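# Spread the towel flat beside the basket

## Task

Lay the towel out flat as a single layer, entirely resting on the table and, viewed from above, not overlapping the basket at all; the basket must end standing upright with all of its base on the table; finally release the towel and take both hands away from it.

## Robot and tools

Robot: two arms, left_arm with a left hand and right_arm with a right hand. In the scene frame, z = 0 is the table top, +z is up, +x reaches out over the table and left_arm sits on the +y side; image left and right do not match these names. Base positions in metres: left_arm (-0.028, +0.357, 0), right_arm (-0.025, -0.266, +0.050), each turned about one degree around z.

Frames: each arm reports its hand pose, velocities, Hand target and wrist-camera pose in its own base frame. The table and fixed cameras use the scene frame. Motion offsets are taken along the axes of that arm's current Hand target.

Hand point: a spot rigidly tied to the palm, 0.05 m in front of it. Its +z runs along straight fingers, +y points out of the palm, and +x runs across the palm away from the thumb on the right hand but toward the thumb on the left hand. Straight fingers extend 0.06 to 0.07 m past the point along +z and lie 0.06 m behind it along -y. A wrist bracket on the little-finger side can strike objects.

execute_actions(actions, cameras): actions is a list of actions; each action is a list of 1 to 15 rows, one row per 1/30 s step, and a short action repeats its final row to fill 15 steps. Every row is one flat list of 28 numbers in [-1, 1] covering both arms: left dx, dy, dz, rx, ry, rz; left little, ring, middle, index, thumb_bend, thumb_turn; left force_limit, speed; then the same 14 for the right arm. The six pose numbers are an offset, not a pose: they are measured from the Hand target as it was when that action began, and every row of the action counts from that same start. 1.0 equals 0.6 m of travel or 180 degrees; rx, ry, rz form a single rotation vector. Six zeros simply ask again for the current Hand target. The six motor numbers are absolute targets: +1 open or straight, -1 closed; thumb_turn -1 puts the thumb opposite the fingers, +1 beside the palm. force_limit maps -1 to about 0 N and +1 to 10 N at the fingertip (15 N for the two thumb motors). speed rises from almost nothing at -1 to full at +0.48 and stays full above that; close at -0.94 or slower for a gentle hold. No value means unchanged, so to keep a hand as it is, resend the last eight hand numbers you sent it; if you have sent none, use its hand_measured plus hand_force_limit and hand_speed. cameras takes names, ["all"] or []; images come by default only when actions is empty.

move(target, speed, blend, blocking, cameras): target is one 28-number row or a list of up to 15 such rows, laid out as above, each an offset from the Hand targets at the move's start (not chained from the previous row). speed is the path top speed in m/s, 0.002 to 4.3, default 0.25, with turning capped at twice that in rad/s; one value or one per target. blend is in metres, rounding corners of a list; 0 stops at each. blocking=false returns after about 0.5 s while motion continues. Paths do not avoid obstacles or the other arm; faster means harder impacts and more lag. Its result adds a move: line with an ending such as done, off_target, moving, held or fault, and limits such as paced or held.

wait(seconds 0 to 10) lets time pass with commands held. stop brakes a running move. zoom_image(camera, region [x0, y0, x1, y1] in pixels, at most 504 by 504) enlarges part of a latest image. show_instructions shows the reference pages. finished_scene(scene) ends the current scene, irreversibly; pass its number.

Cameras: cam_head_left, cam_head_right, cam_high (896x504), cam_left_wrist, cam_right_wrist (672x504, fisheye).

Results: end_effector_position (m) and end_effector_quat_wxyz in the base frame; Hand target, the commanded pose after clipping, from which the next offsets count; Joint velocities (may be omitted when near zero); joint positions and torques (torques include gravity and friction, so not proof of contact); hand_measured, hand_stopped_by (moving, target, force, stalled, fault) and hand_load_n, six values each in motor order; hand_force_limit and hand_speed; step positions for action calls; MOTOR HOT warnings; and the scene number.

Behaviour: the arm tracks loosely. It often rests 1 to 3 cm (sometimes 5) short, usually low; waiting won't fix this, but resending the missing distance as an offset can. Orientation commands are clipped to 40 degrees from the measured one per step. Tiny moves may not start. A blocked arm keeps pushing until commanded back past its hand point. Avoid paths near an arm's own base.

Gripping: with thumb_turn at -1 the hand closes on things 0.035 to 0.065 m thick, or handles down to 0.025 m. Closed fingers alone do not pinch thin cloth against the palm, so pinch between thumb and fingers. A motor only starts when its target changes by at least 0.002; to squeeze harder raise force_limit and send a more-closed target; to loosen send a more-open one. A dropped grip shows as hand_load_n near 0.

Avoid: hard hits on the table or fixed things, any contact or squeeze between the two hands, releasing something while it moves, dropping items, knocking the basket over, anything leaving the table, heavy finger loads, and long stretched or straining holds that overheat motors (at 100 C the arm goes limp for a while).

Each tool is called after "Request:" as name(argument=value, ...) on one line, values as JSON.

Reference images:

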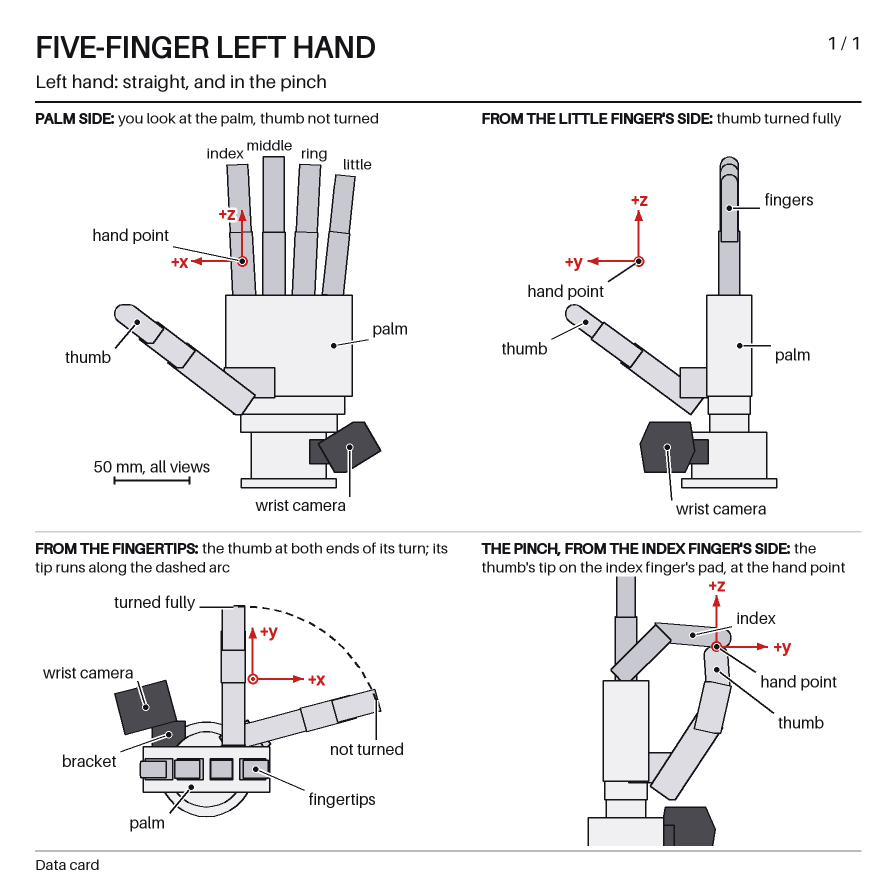

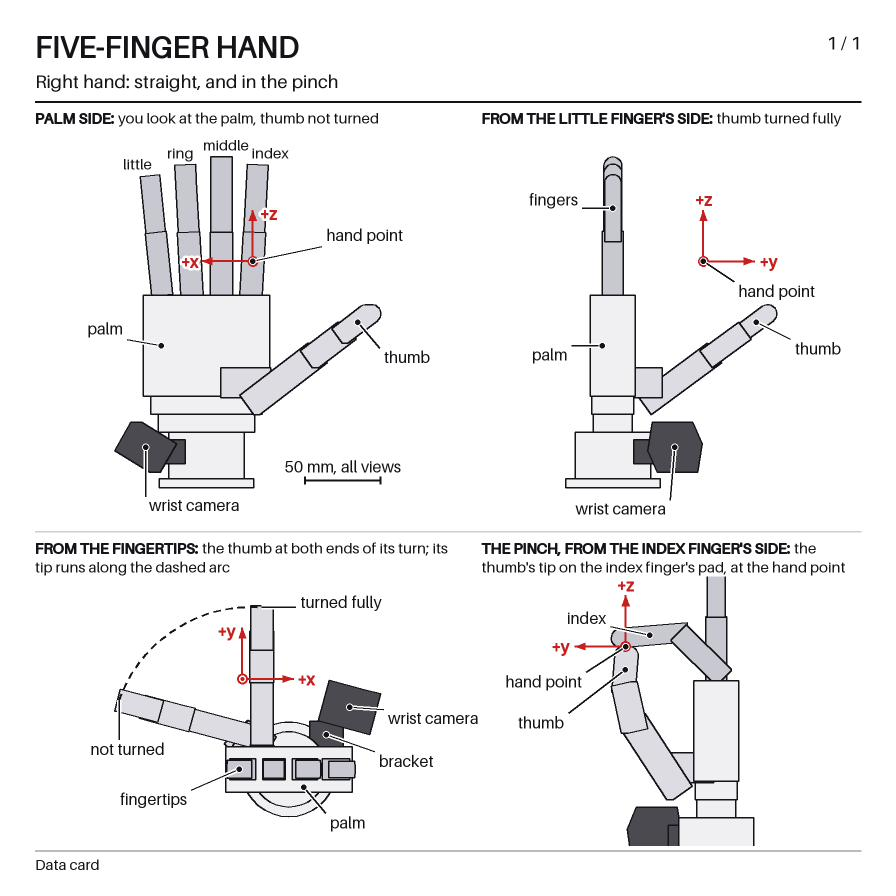

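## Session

Scene 1 is done. Starting scene 2 by looking at the new layout.

Request:
execute_actions(actions=[], cameras=["all"])

Scene clock: 0.00 s.
left_arm: end_effector_position=(+0.7523, -0.1563, +0.2638) hand_measured=(+1.000, +1.000, +1.000, +1.000, +1.000, +1.000) hand_load_n=(+0.0, +0.0, +0.0, +0.0, +0.0, +0.0) hand_stopped_by=(target, target, target, target, target, target) hand_force_limit=0.00 hand_speed=-0.80 end_effector_quat_wxyz=(-0.033, +0.921, -0.049, +0.384) | right_arm: end_effector_position=(+0.5241, -0.4067, +0.2323) hand_measured=(+1.000, +1.000, +1.000, +1.000, +1.000, +1.000) hand_load_n=(+0.0, +0.0, +0.0, +0.0, +0.0, +0.0) hand_stopped_by=(target, target, target, target, target, target) hand_force_limit=0.00 hand_speed=-0.80 end_effector_quat_wxyz=(-0.316, -0.412, +0.601, -0.608)
Joint positions: left_arm=[-0.161 1.797 1.673 -0.664 -0.137 -1.569] | right_arm=[-0.375 1.783 1.3 0.355 1.07 -0.969]
Joint velocities: within noise
Joint torques (N m): no reading
Heat: left arm: hottest waist 35 °C; right arm: hottest elbow 33 °C.
Hand target: left_arm +0.7581, -0.1573, +0.2828; -0.031, +0.915, -0.047, +0.400 | right_arm +0.5294, -0.4088, +0.2474; -0.309, -0.400, +0.602, -0.618

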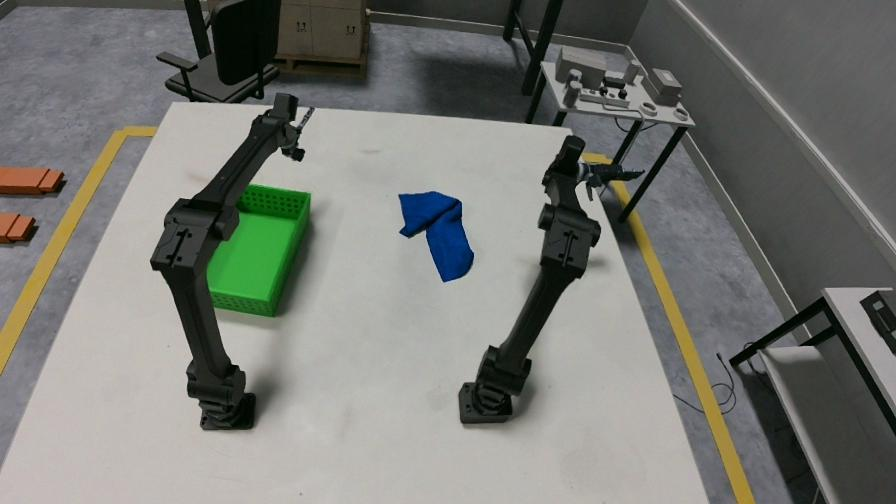

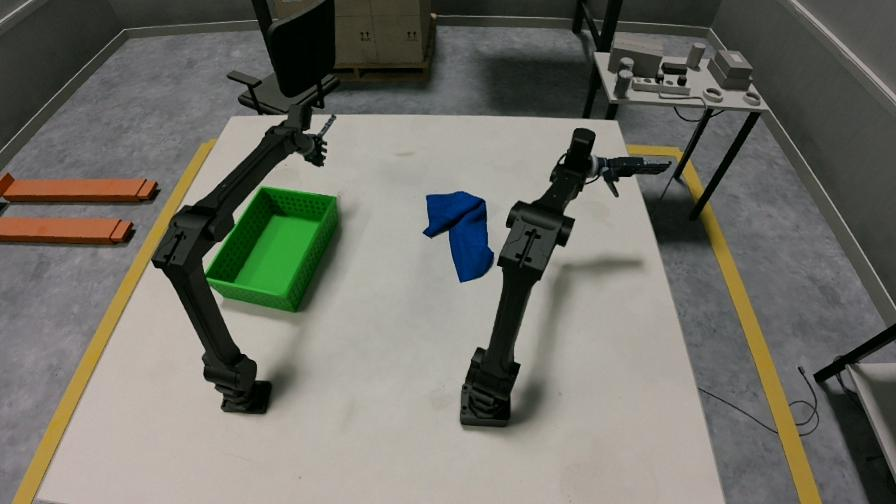

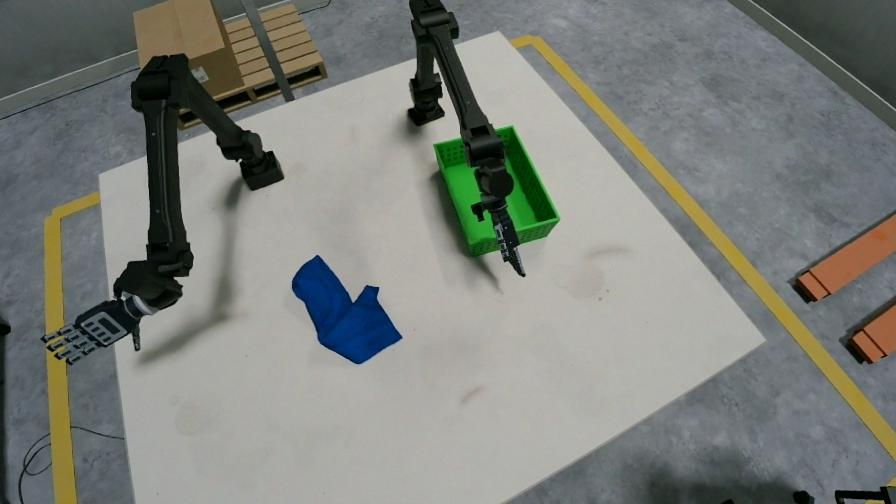

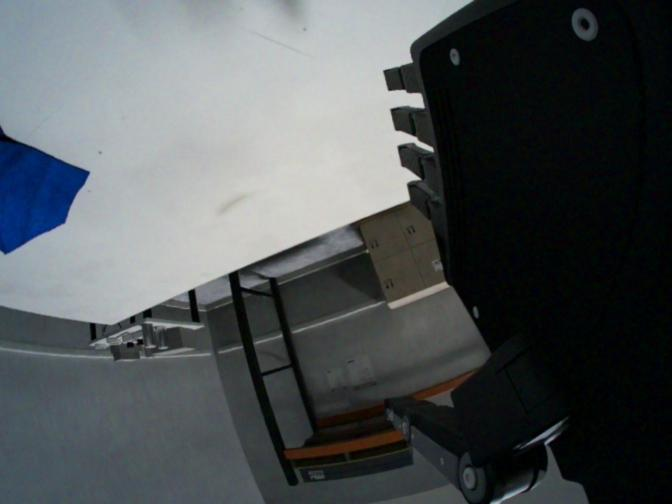

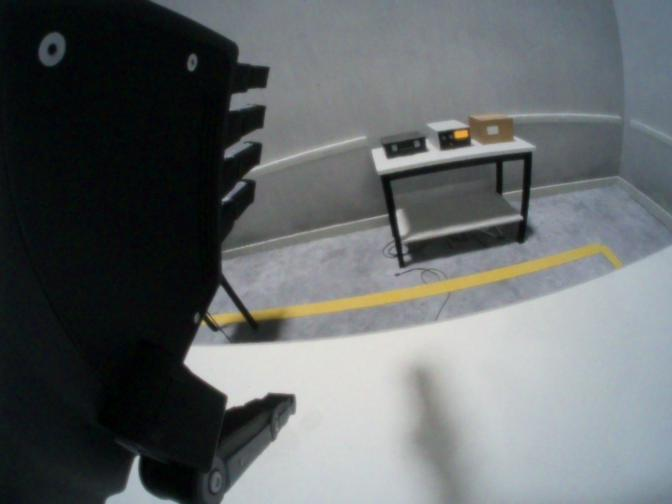

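Request:
zoom_image(camera="cam_high", region=[270, 240, 430, 380])

Request:
zoom_image(camera="cam_head_left", region=[380, 175, 500, 295])

Request:
zoom_image(camera="cam_head_right", region=[400, 175, 520, 295])

Scaled by 3.150 from the camera's 896x504 image, which has a finer 1280x720 frame.

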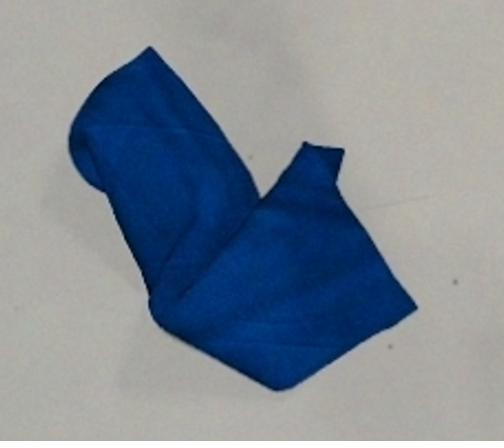

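Scaled by 4.200 from the camera's 896x504 image, which has a finer 1280x720 frame.

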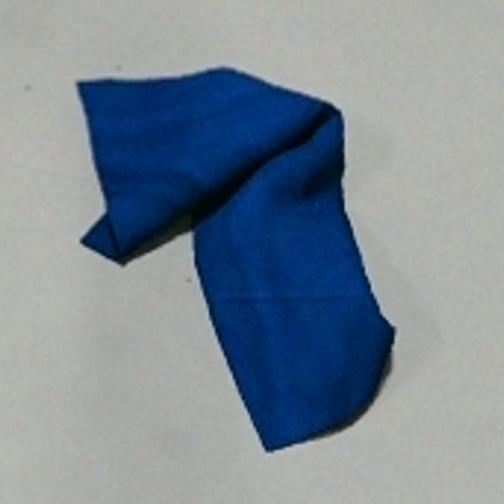

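Scaled by 4.200 from the camera's 896x504 image, which has a finer 1280x720 frame.

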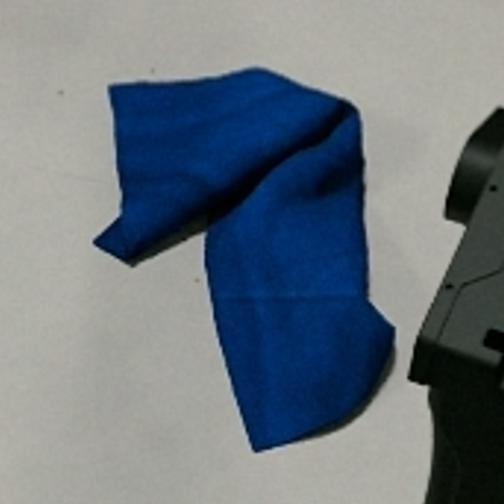

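Request:
move(target=[0,0,0,0,0,0,1,1,1,1,1,1,0,-0.8,-0.0986,-0.1689,-0.7708,-0.1545,-0.4635,-0.1010,-1,-1,-1,-1,1,1,-0.2,0.2], speed=0.3, cameras=["cam_high", "cam_head_left", "cam_right_wrist"])

Scene clock: 11.40 s.
left_arm: end_effector_position=(+0.7523, -0.1563, +0.2638) hand_measured=(+1.000, +1.000, +1.000, +1.000, +1.000, +1.000) hand_load_n=(+0.0, +0.0, +0.0, +0.0, +0.0, +0.0) hand_stopped_by=(target, target, target, target, target, target) hand_force_limit=0.00 hand_speed=-0.80 end_effector_quat_wxyz=(-0.033, +0.921, -0.049, +0.384) | right_arm: end_effector_position=(+0.5787, +0.0626, +0.2574) hand_measured=(-1.000, -1.000, -1.000, -1.000, +1.000, +1.000) hand_load_n=(+0.0, +0.0, +0.0, +0.0, +0.0, +0.0) hand_stopped_by=(target, target, target, target, target, target) hand_force_limit=-0.20 hand_speed=0.20 end_effector_quat_wxyz=(-0.037, +0.710, -0.702, +0.029)
Joint positions: left_arm=[-0.161 1.797 1.673 -0.664 -0.137 -1.569] | right_arm=[0.05 2.003 2.224 -1.698 -0.006 0.039]
Joint torques (N m): left_arm=[-0.56 -16.09 9.68 1.7 -0.09 -0.03] | right_arm=[-1.14 -22.71 12.16 0.16 0.02 0.13]
Heat: left arm: hottest waist 35 °C; right arm: hottest elbow 35 °C.
Hand target: left_arm +0.7581, -0.1573, +0.2828; -0.031, +0.915, -0.047, +0.400 | right_arm +0.5889, +0.0643, +0.2671; +0.000, +0.707, -0.707, +0.000
Off the commanded pose: left_arm 0.020 m, 2 deg | right_arm 0.014 m, 5 deg.
joint sent to its limit (right arm) — joint 4 (wrist pitch), lower limit. The joint targets are off in orientation, not in position.
move: off_target (left_arm, right_arm)
Images, in order (width x height): cam_head_left 896x504, cam_high 896x504, cam_right_wrist 672x504.

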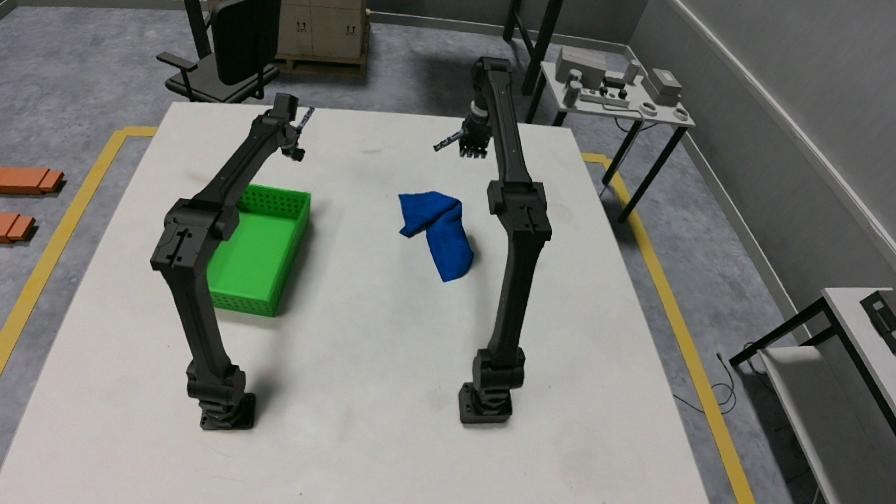

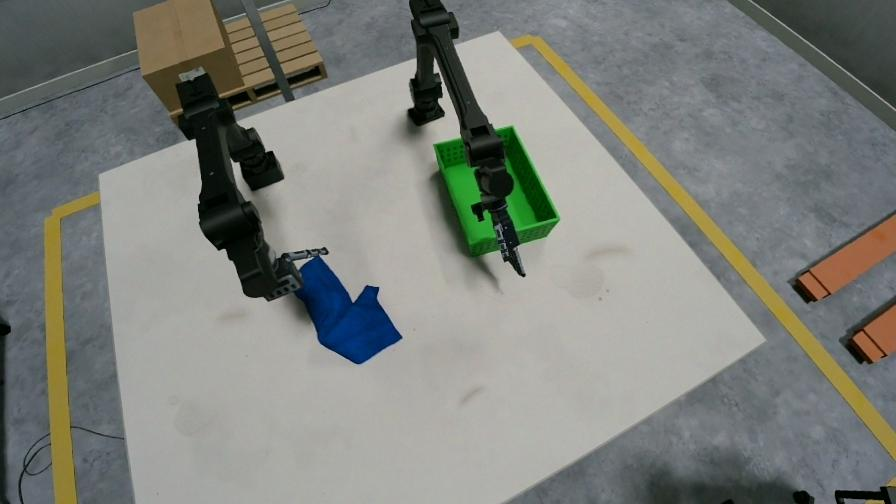

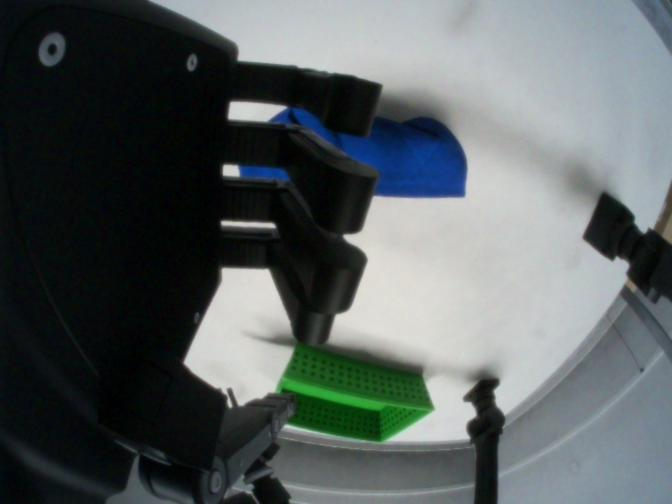

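Request:
zoom_image(camera="cam_right_wrist", region=[230, 90, 500, 220])

Request:
move(target=[0,0,0,0,0,0,1,1,1,1,1,1,0,-0.8,0.06,-0.16,0.1,0,0,0,-1,-1,-1,-1,1,1,-0.2,0.2], speed=0.3, cameras=["cam_right_wrist"])

Request:
zoom_image(camera="cam_right_wrist", region=[340, 60, 560, 300])

Scaled by 1.867 from the camera's 672x504 image, which has a finer 960x720 frame.

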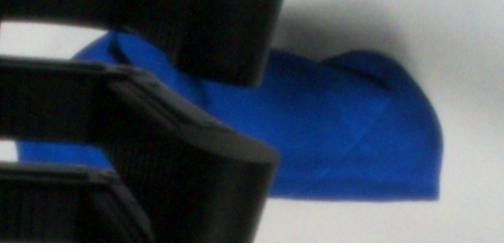

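Scene clock: 13.07 s.
left_arm: end_effector_position=(+0.7523, -0.1563, +0.2638) hand_measured=(+1.000, +1.000, +1.000, +1.000, +1.000, +1.000) hand_load_n=(+0.0, +0.0, +0.0, +0.0, +0.0, +0.0) hand_stopped_by=(target, target, target, target, target, target) hand_force_limit=0.00 hand_speed=-0.80 end_effector_quat_wxyz=(-0.033, +0.921, -0.049, +0.384) | right_arm: end_effector_position=(+0.6771, +0.0262, +0.1728) hand_measured=(-1.000, -1.000, -1.000, -1.000, +1.000, +1.000) hand_load_n=(+0.0, -0.5, +0.0, +0.0, +0.0, +0.0) hand_stopped_by=(target, target, target, target, target, target) hand_force_limit=-0.20 hand_speed=0.20 end_effector_quat_wxyz=(-0.043, +0.693, -0.719, +0.035)
Joint positions: left_arm=[-0.161 1.797 1.673 -0.664 -0.137 -1.569] | right_arm=[-0.011 2.347 2.592 -1.705 -0.01 0.026]
Joint torques (N m): left_arm=[-0.62 -16.79 9.85 1.81 -0.09 -0.05] | right_arm=[-0.62 -31.09 12.12 0.42 0.1 -0.21]
Heat: left arm: hottest waist 35 °C; right arm: hottest elbow 35 °C.
Hand target: left_arm +0.7581, -0.1573, +0.2828; -0.031, +0.915, -0.047, +0.400 | right_arm +0.6850, +0.0282, +0.2072; +0.000, +0.707, -0.707, +0.000
Off the commanded pose: left_arm 0.020 m, 2 deg | right_arm 0.035 m, 7 deg.
joint sent to its limit (right arm) — joint 4 (wrist pitch), lower limit. The joint targets are off in orientation, not in position.
move: off_target (left_arm, right_arm)
Images, in order (width x height): cam_right_wrist 672x504.

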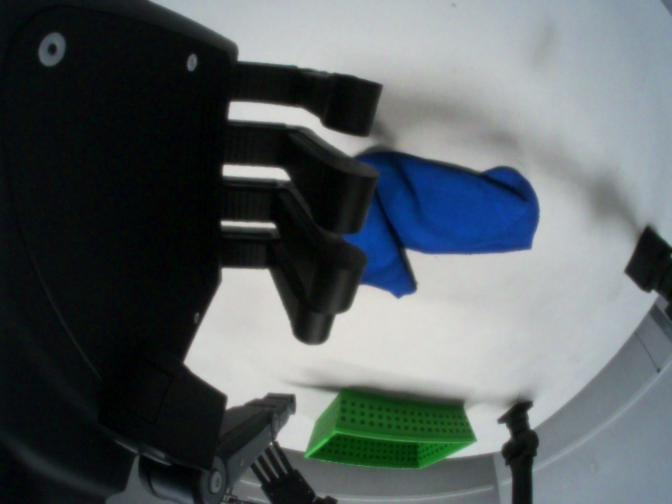

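Scaled by 2.100 from the camera's 672x504 image, which has a finer 960x720 frame.

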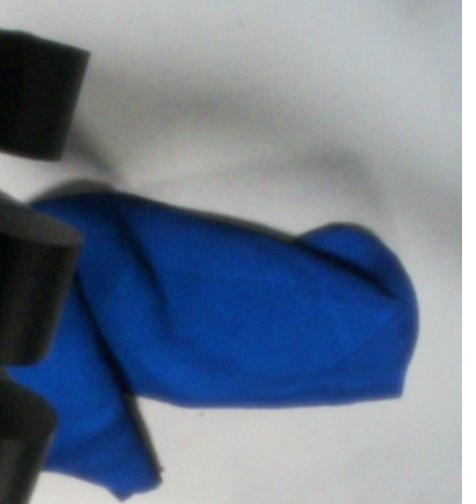

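Request:
move(target=[0,0,0,0,0,0,1,1,1,1,1,1,0,-0.8,-0.307,-0.04,0.14,0.222,0,0,-1,-1,0.7,0.7,0.8,-1,-0.2,0.2], speed=0.25, cameras=["cam_right_wrist", "cam_high", "cam_head_left"])

Scene clock: 17.30 s.
left_arm: end_effector_position=(+0.7523, -0.1563, +0.2638) hand_measured=(+1.000, +1.000, +1.000, +1.000, +1.000, +1.000) hand_load_n=(+0.0, +0.0, +0.0, +0.0, +0.0, +0.0) hand_stopped_by=(target, target, target, target, target, target) hand_force_limit=0.00 hand_speed=-0.80 end_effector_quat_wxyz=(-0.033, +0.921, -0.049, +0.384) | right_arm: end_effector_position=(+0.7030, +0.2151, +0.1017) hand_measured=(-1.000, -1.000, +0.700, +0.700, +0.800, -1.000) hand_load_n=(+0.0, +0.0, +0.0, +0.0, +0.0, +0.0) hand_stopped_by=(target, target, target, target, target, target) hand_force_limit=-0.20 hand_speed=0.20 end_effector_quat_wxyz=(-0.223, +0.679, -0.660, +0.231)
Joint positions: left_arm=[-0.161 1.797 1.673 -0.664 -0.137 -1.569] | right_arm=[0.287 2.013 1.773 -0.697 0.176 0.201]
Joint torques (N m): left_arm=[-0.67 -16.44 9.74 1.43 -0.1 -0.03] | right_arm=[-1.14 -28.16 8.05 2.24 0.29 0.12]
Heat: left arm: hottest shoulder 36 °C; right arm: hottest elbow 35 °C.
Hand target: left_arm +0.7581, -0.1573, +0.2828; -0.031, +0.915, -0.047, +0.400 | right_arm +0.7087, +0.2125, +0.1231; -0.242, +0.665, -0.664, +0.241
Off the commanded pose: left_arm 0.020 m, 2 deg | right_arm 0.022 m, 3 deg.
move: off_target (left_arm, right_arm)
Images, in order (width x height): cam_head_left 896x504, cam_high 896x504, cam_right_wrist 672x504.

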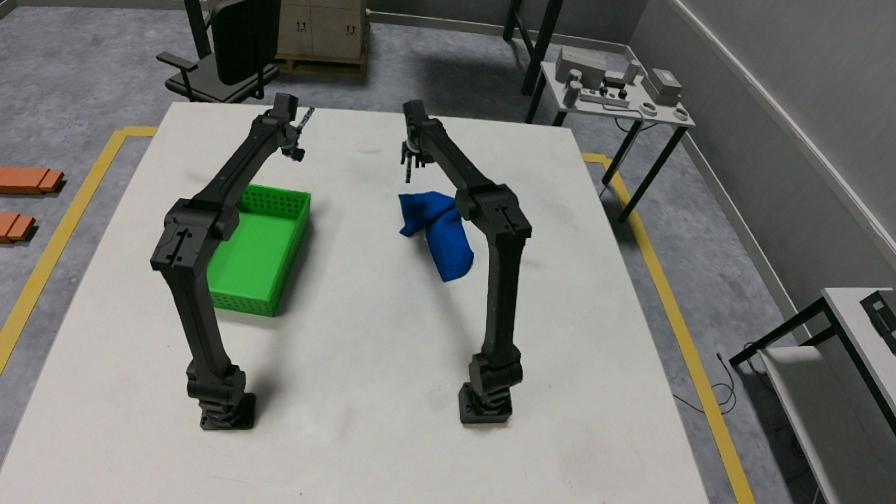

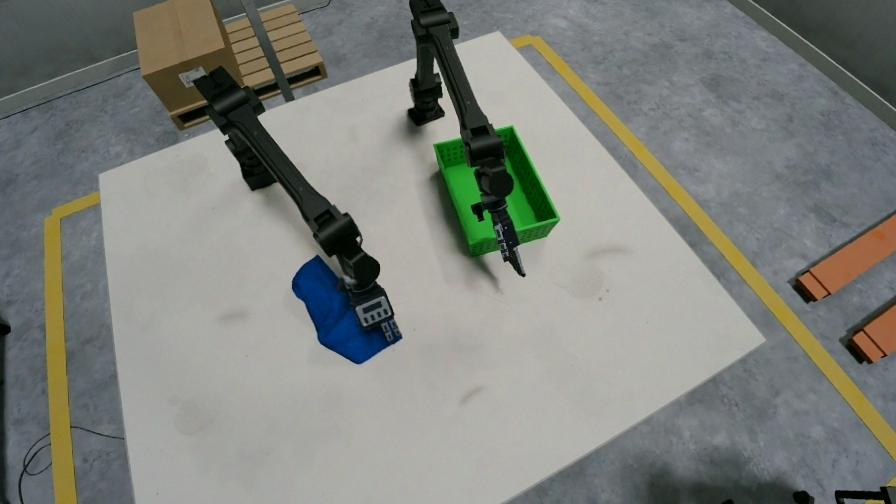

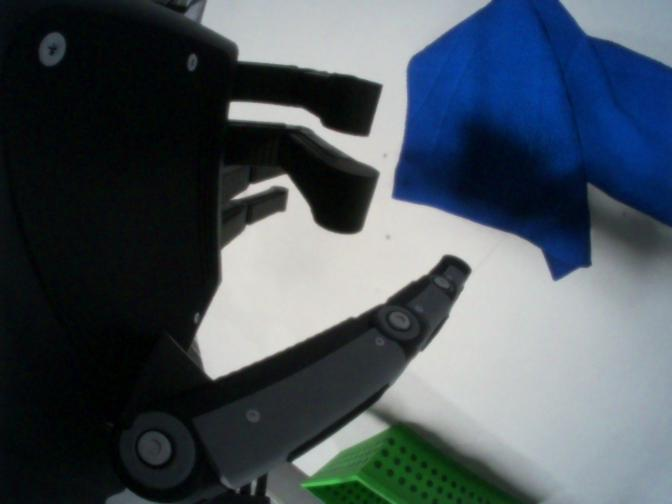

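Request:
move(target=[0,0,0,0,0,0,1,1,1,1,1,1,0,-0.8,0,0.0965,0.1149,0,0,0,-1,-1,0.7,0.7,0.8,-1,-0.2,0.2], speed=0.15, cameras=["cam_right_wrist"])

Scene clock: 20.13 s.
left_arm: end_effector_position=(+0.7523, -0.1563, +0.2638) hand_measured=(+1.000, +1.000, +1.000, +1.000, +1.000, +1.000) hand_load_n=(+0.0, +0.0, +0.0, +0.0, +0.0, +0.0) hand_stopped_by=(target, target, target, target, target, target) hand_force_limit=0.00 hand_speed=-0.80 end_effector_quat_wxyz=(-0.033, +0.921, -0.049, +0.384) | right_arm: end_effector_position=(+0.7036, +0.2154, +0.0359) hand_measured=(-1.000, -1.000, +0.700, +0.700, +0.800, -1.000) hand_load_n=(+0.0, +0.0, +0.0, +0.0, +0.0, +0.0) hand_stopped_by=(target, target, target, target, target, target) hand_force_limit=-0.20 hand_speed=0.20 end_effector_quat_wxyz=(-0.237, +0.674, -0.658, +0.239)
Joint positions: left_arm=[-0.161 1.797 1.673 -0.664 -0.137 -1.569] | right_arm=[0.287 2.054 1.647 -0.497 0.176 0.202]
Joint torques (N m): left_arm=[-0.5 -16.26 9.72 1.62 -0.1 -0.04] | right_arm=[-1.14 -24.53 7.68 2.29 0.3 0.11]
Heat: left arm: hottest shoulder 36 °C; right arm: hottest elbow 35 °C.
Hand target: left_arm +0.7581, -0.1573, +0.2828; -0.031, +0.915, -0.047, +0.400 | right_arm +0.7085, +0.2126, +0.0331; -0.242, +0.665, -0.664, +0.241
Off the commanded pose: left_arm 0.020 m, 2 deg | right_arm 0.006 m, 1 deg.
move: off_target (left_arm)
Images, in order (width x height): cam_right_wrist 672x504.

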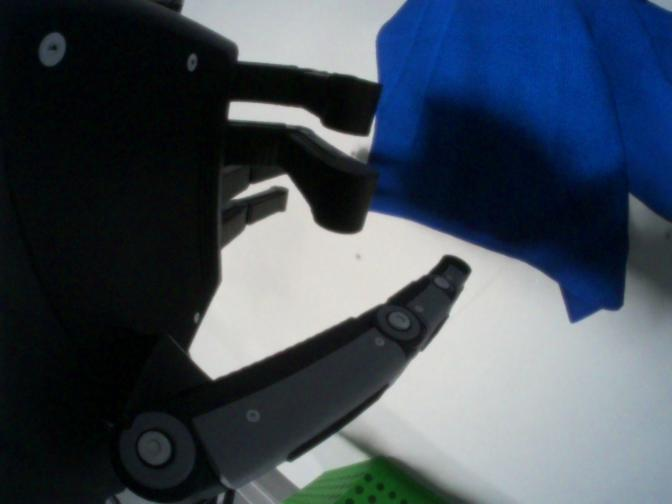

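Request:
move(target=[0,0,0,0,0,0,1,1,1,1,1,1,0,-0.8,0.025,0.042,0.0735,0,0,0,-1,-1,0.7,0.7,0.8,-1,-0.2,0.2], speed=0.1, cameras=["cam_right_wrist"])

Scene clock: 22.33 s.
left_arm: end_effector_position=(+0.7523, -0.1563, +0.2638) hand_measured=(+1.000, +1.000, +1.000, +1.000, +1.000, +1.000) hand_load_n=(+0.0, +0.0, +0.0, +0.0, +0.0, +0.0) hand_stopped_by=(target, target, target, target, target, target) hand_force_limit=0.00 hand_speed=-0.80 end_effector_quat_wxyz=(-0.033, +0.921, -0.049, +0.384) | right_arm: end_effector_position=(+0.7139, +0.1999, -0.0147) hand_measured=(-1.000, -1.000, +0.700, +0.700, +0.800, -1.000) hand_load_n=(+0.5, +0.0, +0.0, +0.0, +0.0, +0.0) hand_stopped_by=(target, target, target, target, target, target) hand_force_limit=-0.20 hand_speed=0.20 end_effector_quat_wxyz=(-0.237, +0.666, -0.665, +0.238)
Joint positions: left_arm=[-0.161 1.797 1.673 -0.664 -0.137 -1.569] | right_arm=[0.26 2.126 1.622 -0.398 0.164 0.202]
Joint torques (N m): left_arm=[-0.79 -16.21 9.77 1.76 -0.07 -0.03] | right_arm=[-0.73 -25.29 7.35 2.33 0.12 -0.09]
Heat: left arm: hottest shoulder 36 °C; right arm: hottest elbow 35 °C.
Hand target: left_arm +0.7581, -0.1573, +0.2828; -0.031, +0.915, -0.047, +0.400 | right_arm +0.7176, +0.1974, -0.0169; -0.242, +0.665, -0.664, +0.241
Off the commanded pose: left_arm 0.020 m, 2 deg | right_arm 0.005 m, 1 deg.
move: off_target (left_arm)
Images, in order (width x height): cam_right_wrist 672x504.

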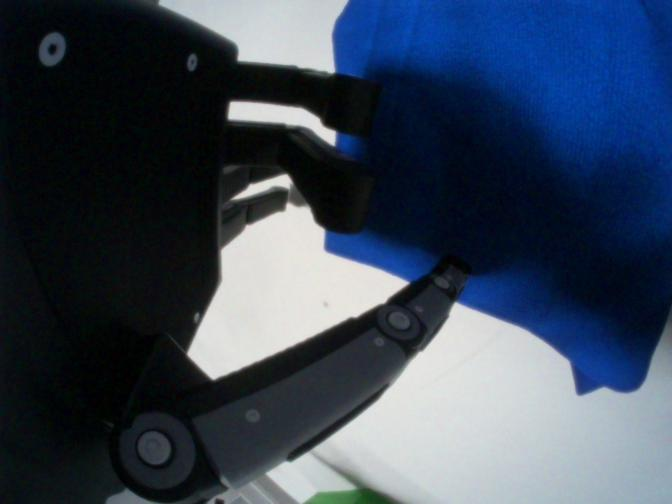

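Request:
move(target=[[0,0,0,0,0,0,1,1,1,1,1,1,0,-0.8,0.0083,0.0,0.028,0,0,0,-1,-1,0.7,0.7,0.8,-1,-0.2,-0.2],[0,0,0,0,0,0,1,1,1,1,1,1,0,-0.8,0.0083,0.0,0.028,0,0,0,-1,-1,0.1,0.1,0.3,-1,-0.2,-0.2]], speed=0.1, cameras=["cam_right_wrist"])

Scene clock: 24.53 s.
left_arm: end_effector_position=(+0.7523, -0.1563, +0.2638) hand_measured=(+1.000, +1.000, +1.000, +1.000, +1.000, +1.000) hand_load_n=(+0.0, +0.0, +0.0, +0.0, +0.0, +0.0) hand_stopped_by=(target, target, target, target, target, target) hand_force_limit=0.00 hand_speed=-0.80 end_effector_quat_wxyz=(-0.033, +0.921, -0.049, +0.384) | right_arm: end_effector_position=(+0.7211, +0.1985, -0.0147) hand_measured=(-1.000, -1.000, +0.562, +0.100, +0.300, -1.000) hand_load_n=(+0.0, +0.0, +0.0, +0.0, +0.0, +0.0) hand_stopped_by=(target, target, force, target, target, target) hand_force_limit=-0.20 hand_speed=-0.20 end_effector_quat_wxyz=(-0.248, +0.662, -0.665, +0.241)
Joint positions: left_arm=[-0.161 1.797 1.673 -0.664 -0.137 -1.569] | right_arm=[0.254 2.132 1.623 -0.369 0.156 0.202]
Joint torques (N m): left_arm=[-0.15 -16.21 9.72 1.77 -0.07 -0.02] | right_arm=[-1.2 -22.59 9.72 1.61 0.19 -0.17]
Heat: left arm: hottest shoulder 36 °C; right arm: hottest elbow 35 °C.
Hand target: left_arm +0.7581, -0.1573, +0.2828; -0.031, +0.915, -0.047, +0.400 | right_arm +0.7284, +0.1925, -0.0297; -0.242, +0.665, -0.664, +0.241
Off the commanded pose: left_arm 0.020 m, 2 deg | right_arm 0.018 m, 1 deg.
move: off_target (left_arm, right_arm); target 2's new numbers were sent with right_arm's hand 0.018 m and 0 deg from that target
Images, in order (width x height): cam_right_wrist 672x504.

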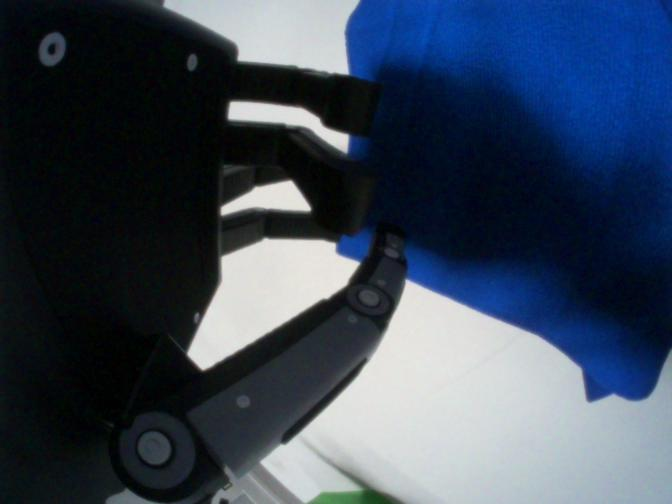

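Request:
move(target=[0,0,0,0,0,0,1,1,1,1,1,1,0,-0.8,0,0,-0.01,0,0,0,-1,-1,-0.6,-0.6,0.3,-1,-0.2,-0.4], speed=0.1, cameras=["cam_right_wrist"])

Scene clock: 25.93 s.
left_arm: end_effector_position=(+0.7523, -0.1563, +0.2638) hand_measured=(+1.000, +1.000, +1.000, +1.000, +1.000, +1.000) hand_load_n=(+0.0, +0.5, +0.0, +0.0, +0.0, +0.0) hand_stopped_by=(target, target, target, target, target, target) hand_force_limit=0.00 hand_speed=-0.80 end_effector_quat_wxyz=(-0.033, +0.921, -0.049, +0.384) | right_arm: end_effector_position=(+0.7220, +0.1973, -0.0188) hand_measured=(-1.000, -1.000, -0.312, -0.390, +0.302, -1.000) hand_load_n=(+0.0, +0.0, +11.0, +5.5, +5.5, -0.5) hand_stopped_by=(target, target, force, force, target, target) hand_force_limit=-0.20 hand_speed=-0.40 end_effector_quat_wxyz=(-0.248, +0.661, -0.665, +0.241)
Joint positions: left_arm=[-0.161 1.797 1.673 -0.664 -0.137 -1.569] | right_arm=[0.252 2.139 1.623 -0.363 0.156 0.202]
Joint torques (N m): left_arm=[-0.79 -16.32 9.85 1.94 -0.09 -0.02] | right_arm=[-0.97 -24.47 8.79 1.25 0.22 -0.18]
Heat: left arm: hottest shoulder 36 °C; right arm: hottest elbow 35 °C.
Hand target: left_arm +0.7581, -0.1573, +0.2828; -0.031, +0.915, -0.047, +0.400 | right_arm +0.7245, +0.1924, -0.0252; -0.242, +0.665, -0.664, +0.241
Off the commanded pose: left_arm 0.020 m, 2 deg | right_arm 0.008 m, 1 deg.
move: off_target (left_arm)
Images, in order (width x height): cam_right_wrist 672x504.

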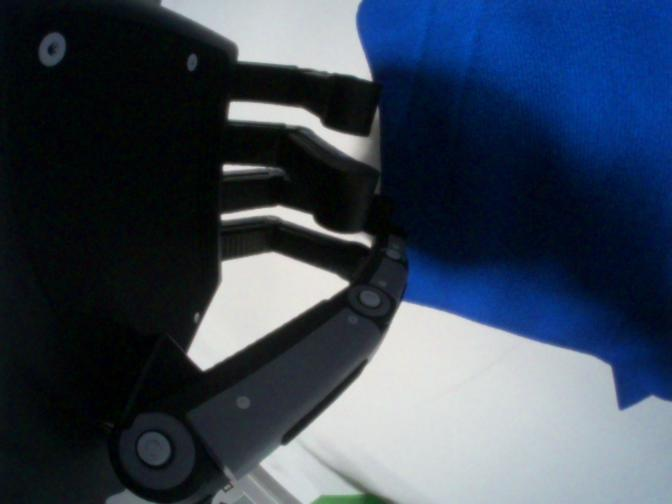

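Request:
move(target=[0,0,0,0,0,0,1,1,1,1,1,1,0,-0.8,0,-0.1505,-0.309,0,0,0,-1,-1,-0.6,-0.6,0.3,-1,-0.2,-0.4], speed=0.15, cameras=["cam_right_wrist", "cam_high", "cam_head_left"])

Scene clock: 28.93 s.
left_arm: end_effector_position=(+0.7523, -0.1563, +0.2638) hand_measured=(+1.000, +1.000, +1.000, +1.000, +1.000, +1.000) hand_load_n=(+0.0, +0.0, +0.0, +0.0, +0.0, +0.0) hand_stopped_by=(target, target, target, target, target, target) hand_force_limit=0.00 hand_speed=-0.80 end_effector_quat_wxyz=(-0.033, +0.921, -0.049, +0.384) | right_arm: end_effector_position=(+0.6619, +0.1836, +0.1421) hand_measured=(-1.000, -1.000, -0.312, -0.390, +0.302, -1.000) hand_load_n=(+0.0, +0.0, +11.5, +6.0, +6.0, -0.5) hand_stopped_by=(target, target, force, force, target, target) hand_force_limit=-0.20 hand_speed=-0.40 end_effector_quat_wxyz=(-0.219, +0.671, -0.670, +0.229)
Joint positions: left_arm=[-0.161 1.797 1.673 -0.664 -0.137 -1.569] | right_arm=[0.257 1.864 1.654 -0.735 0.166 0.202]
Joint torques (N m): left_arm=[-0.73 -16.21 9.84 1.54 -0.07 -0.06] | right_arm=[-0.26 -24.18 12.75 1.07 0.32 0]
Heat: left arm: hottest shoulder 37 °C; right arm: hottest elbow 35 °C.
Hand target: left_arm +0.7581, -0.1573, +0.2828; -0.031, +0.915, -0.047, +0.400 | right_arm +0.6747, +0.1924, +0.1749; -0.241, +0.665, -0.664, +0.241
Off the commanded pose: left_arm 0.020 m, 2 deg | right_arm 0.036 m, 3 deg.
move: off_target (left_arm, right_arm)
Images, in order (width x height): cam_head_left 896x504, cam_high 896x504, cam_right_wrist 672x504.

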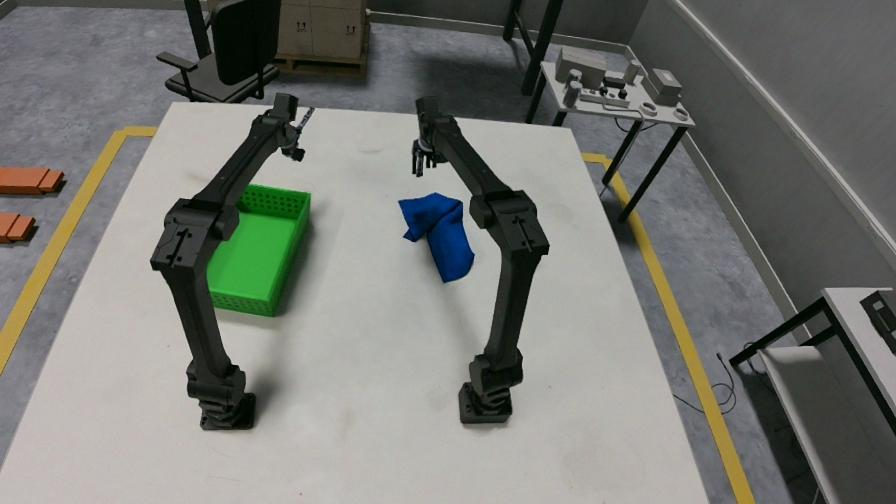

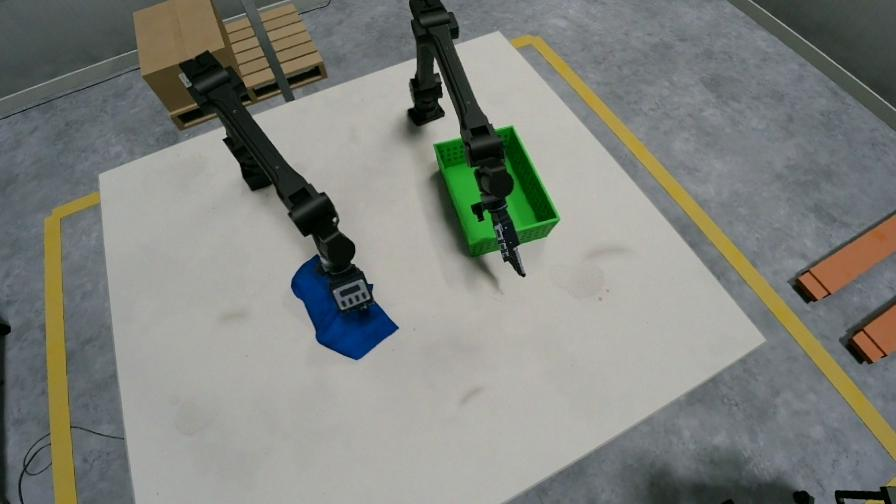

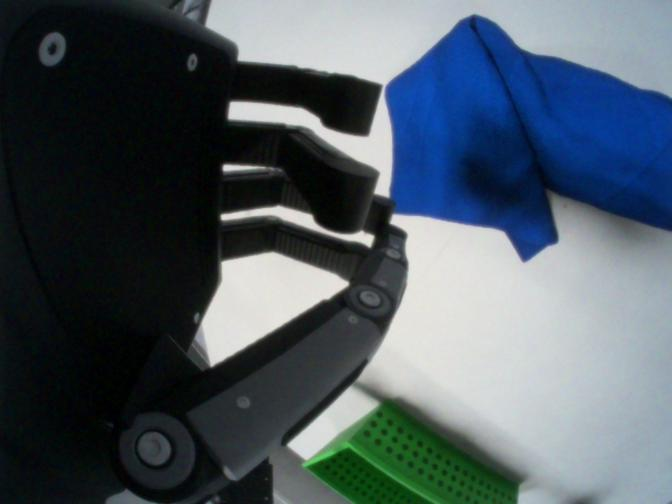

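Request:
move(target=[0,0,0,0,0,0,1,1,1,1,1,1,0,-0.8,-0.0177,0.193,0.197,0,0,0,-1,-1,0.1,0.1,0.5,-1,-0.2,-0.2], speed=0.15, cameras=["cam_right_wrist"])

Scene clock: 33.90 s.
left_arm: end_effector_position=(+0.7523, -0.1563, +0.2638) hand_measured=(+1.000, +1.000, +1.000, +1.000, +1.000, +1.000) hand_load_n=(+0.0, +0.0, +0.0, +0.0, -0.5, +0.0) hand_stopped_by=(target, target, target, target, target, target) hand_force_limit=0.00 hand_speed=-0.80 end_effector_quat_wxyz=(-0.033, +0.921, -0.049, +0.384) | right_arm: end_effector_position=(+0.6592, +0.1965, +0.0100) hand_measured=(-1.000, -1.000, +0.100, +0.100, +0.500, -1.000) hand_load_n=(+0.0, +0.0, +0.0, +0.0, +0.0, +0.0) hand_stopped_by=(target, target, target, target, target, target) hand_force_limit=-0.20 hand_speed=-0.20 end_effector_quat_wxyz=(-0.233, +0.670, -0.663, +0.240)
Joint positions: left_arm=[-0.161 1.797 1.673 -0.664 -0.137 -1.569] | right_arm=[0.28 1.975 1.44 -0.375 0.18 0.207]
Joint torques (N m): left_arm=[-0.09 -16.91 9.72 1.8 -0.09 -0.02] | right_arm=[-0.5 -23.36 7.32 2.22 0.33 0.11]
Heat: left arm: hottest shoulder 37 °C; right arm: hottest elbow 36 °C.
Hand target: left_arm +0.7581, -0.1573, +0.2828; -0.031, +0.915, -0.047, +0.400 | right_arm +0.6617, +0.2032, +0.0099; -0.241, +0.665, -0.664, +0.241
Off the commanded pose: left_arm 0.020 m, 2 deg | right_arm 0.007 m, 1 deg.
move: off_target (left_arm)
Images, in order (width x height): cam_right_wrist 672x504.

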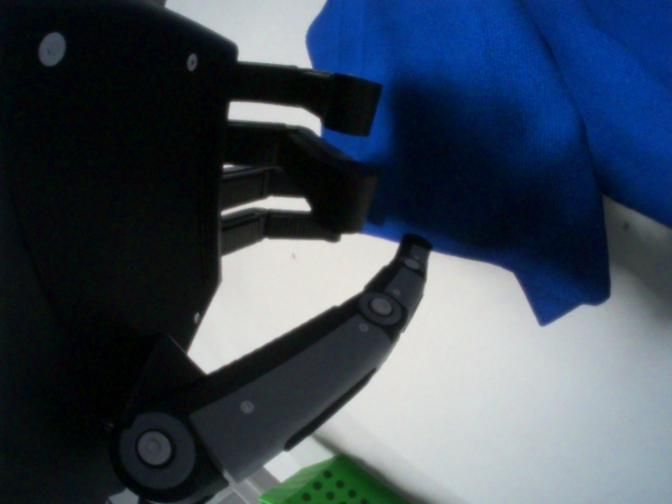

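Request:
move(target=[0,0,0,0,0,0,1,1,1,1,1,1,0,-0.8,0,0.029,0.035,0,0,0,-1,-1,0.1,0.1,0.5,-1,-0.2,-0.2], speed=0.1, cameras=["cam_right_wrist"])

Scene clock: 35.37 s.
left_arm: end_effector_position=(+0.7523, -0.1563, +0.2638) hand_measured=(+1.000, +1.000, +1.000, +1.000, +1.000, +1.000) hand_load_n=(+0.0, +0.0, +0.0, +0.0, +0.0, +0.0) hand_stopped_by=(target, target, target, target, target, target) hand_force_limit=0.00 hand_speed=-0.80 end_effector_quat_wxyz=(-0.033, +0.921, -0.049, +0.384) | right_arm: end_effector_position=(+0.6615, +0.1972, -0.0113) hand_measured=(-1.000, -1.000, +0.100, +0.100, +0.500, -1.000) hand_load_n=(+0.0, +0.0, +0.0, +0.0, +0.0, +0.0) hand_stopped_by=(target, target, target, target, target, target) hand_force_limit=-0.20 hand_speed=-0.20 end_effector_quat_wxyz=(-0.237, +0.669, -0.662, +0.242)
Joint positions: left_arm=[-0.161 1.797 1.673 -0.664 -0.137 -1.569] | right_arm=[0.28 2.006 1.423 -0.317 0.18 0.207]
Joint torques (N m): left_arm=[-0.26 -16.03 9.84 1.76 -0.06 -0.03] | right_arm=[-0.32 -22.36 6.93 2.26 0.31 0.12]
Heat: left arm: hottest shoulder 37 °C; right arm: hottest elbow 36 °C.
Hand target: left_arm +0.7581, -0.1573, +0.2828; -0.031, +0.915, -0.047, +0.400 | right_arm +0.6619, +0.2032, -0.0172; -0.242, +0.665, -0.664, +0.241
Off the commanded pose: left_arm 0.020 m, 2 deg | right_arm 0.009 m, 1 deg.
move: off_target (left_arm)
Images, in order (width x height): cam_right_wrist 672x504.

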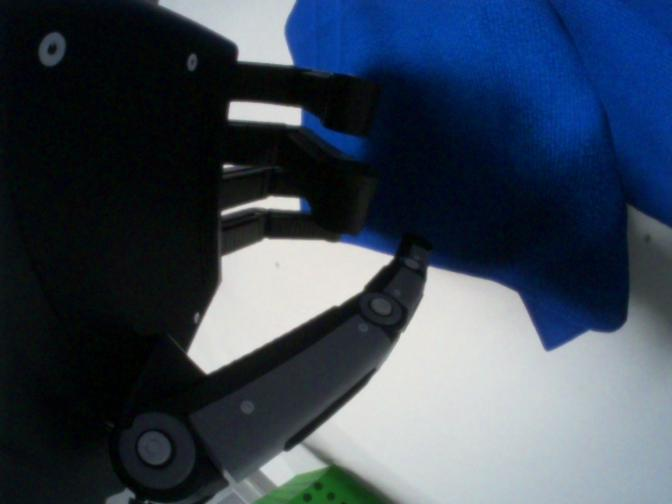

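Request:
move(target=[[0,0,0,0,0,0,1,1,1,1,1,1,0,-0.8,0,0.015,0.018,0,0,0,-1,-1,0.1,0.1,0.5,-1,-0.2,-0.3],[0,0,0,0,0,0,1,1,1,1,1,1,0,-0.8,0,0.026,0.03,0,0,0,-1,-1,-0.2,-0.2,0.5,-1,-0.2,-0.4],[0,0,0,0,0,0,1,1,1,1,1,1,0,-0.8,0,0.026,0.03,0,0,0,-1,-1,-0.6,-0.6,0.3,-1,-0.2,-0.4]], speed=0.1, cameras=["cam_right_wrist"])

Scene clock: 39.10 s.
left_arm: end_effector_position=(+0.7523, -0.1563, +0.2638) hand_measured=(+1.000, +1.000, +1.000, +1.000, +1.000, +1.000) hand_load_n=(-0.5, +0.0, +0.0, +0.0, +0.0, +0.0) hand_stopped_by=(target, target, target, target, target, target) hand_force_limit=0.00 hand_speed=-0.80 end_effector_quat_wxyz=(-0.033, +0.921, -0.049, +0.384) | right_arm: end_effector_position=(+0.6649, +0.1979, -0.0296) hand_measured=(-1.000, -1.000, -0.406, -0.600, +0.396, -1.000) hand_load_n=(+0.0, +0.0, +13.5, +0.0, +8.5, +0.5) hand_stopped_by=(target, target, force, target, force, target) hand_force_limit=-0.20 hand_speed=-0.40 end_effector_quat_wxyz=(-0.243, +0.666, -0.661, +0.246)
Joint positions: left_arm=[-0.161 1.797 1.673 -0.664 -0.137 -1.569] | right_arm=[0.28 2.035 1.408 -0.257 0.181 0.209]
Joint torques (N m): left_arm=[-0.62 -16.32 9.74 1.72 -0.14 -0.06] | right_arm=[-0.26 -22.36 6.65 1.92 0.28 0.1]
Heat: left arm: hottest shoulder 37 °C; right arm: hottest elbow 36 °C.
Hand target: left_arm +0.7581, -0.1573, +0.2828; -0.031, +0.915, -0.047, +0.400 | right_arm +0.6614, +0.2032, -0.0412; -0.241, +0.665, -0.664, +0.241
Off the commanded pose: left_arm 0.020 m, 2 deg | right_arm 0.013 m, 1 deg.
move: off_target (left_arm, right_arm); target 2's new numbers were sent with right_arm's hand 0.027 m and 2 deg from that target; target 3's new numbers were sent with right_arm's hand 0.016 m and 1 deg from that target
Images, in order (width x height): cam_right_wrist 672x504.

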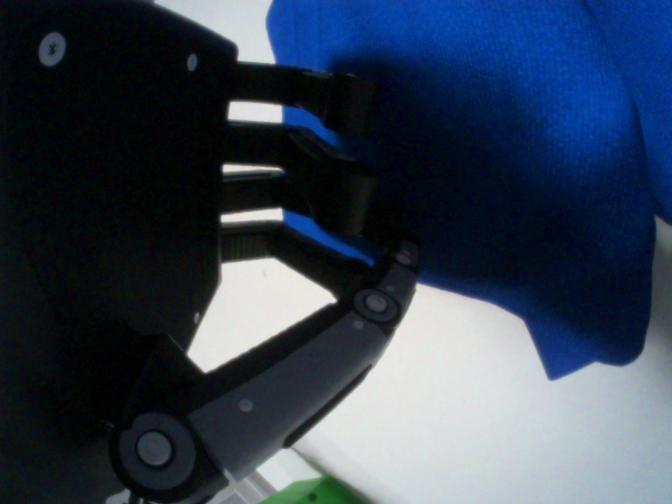

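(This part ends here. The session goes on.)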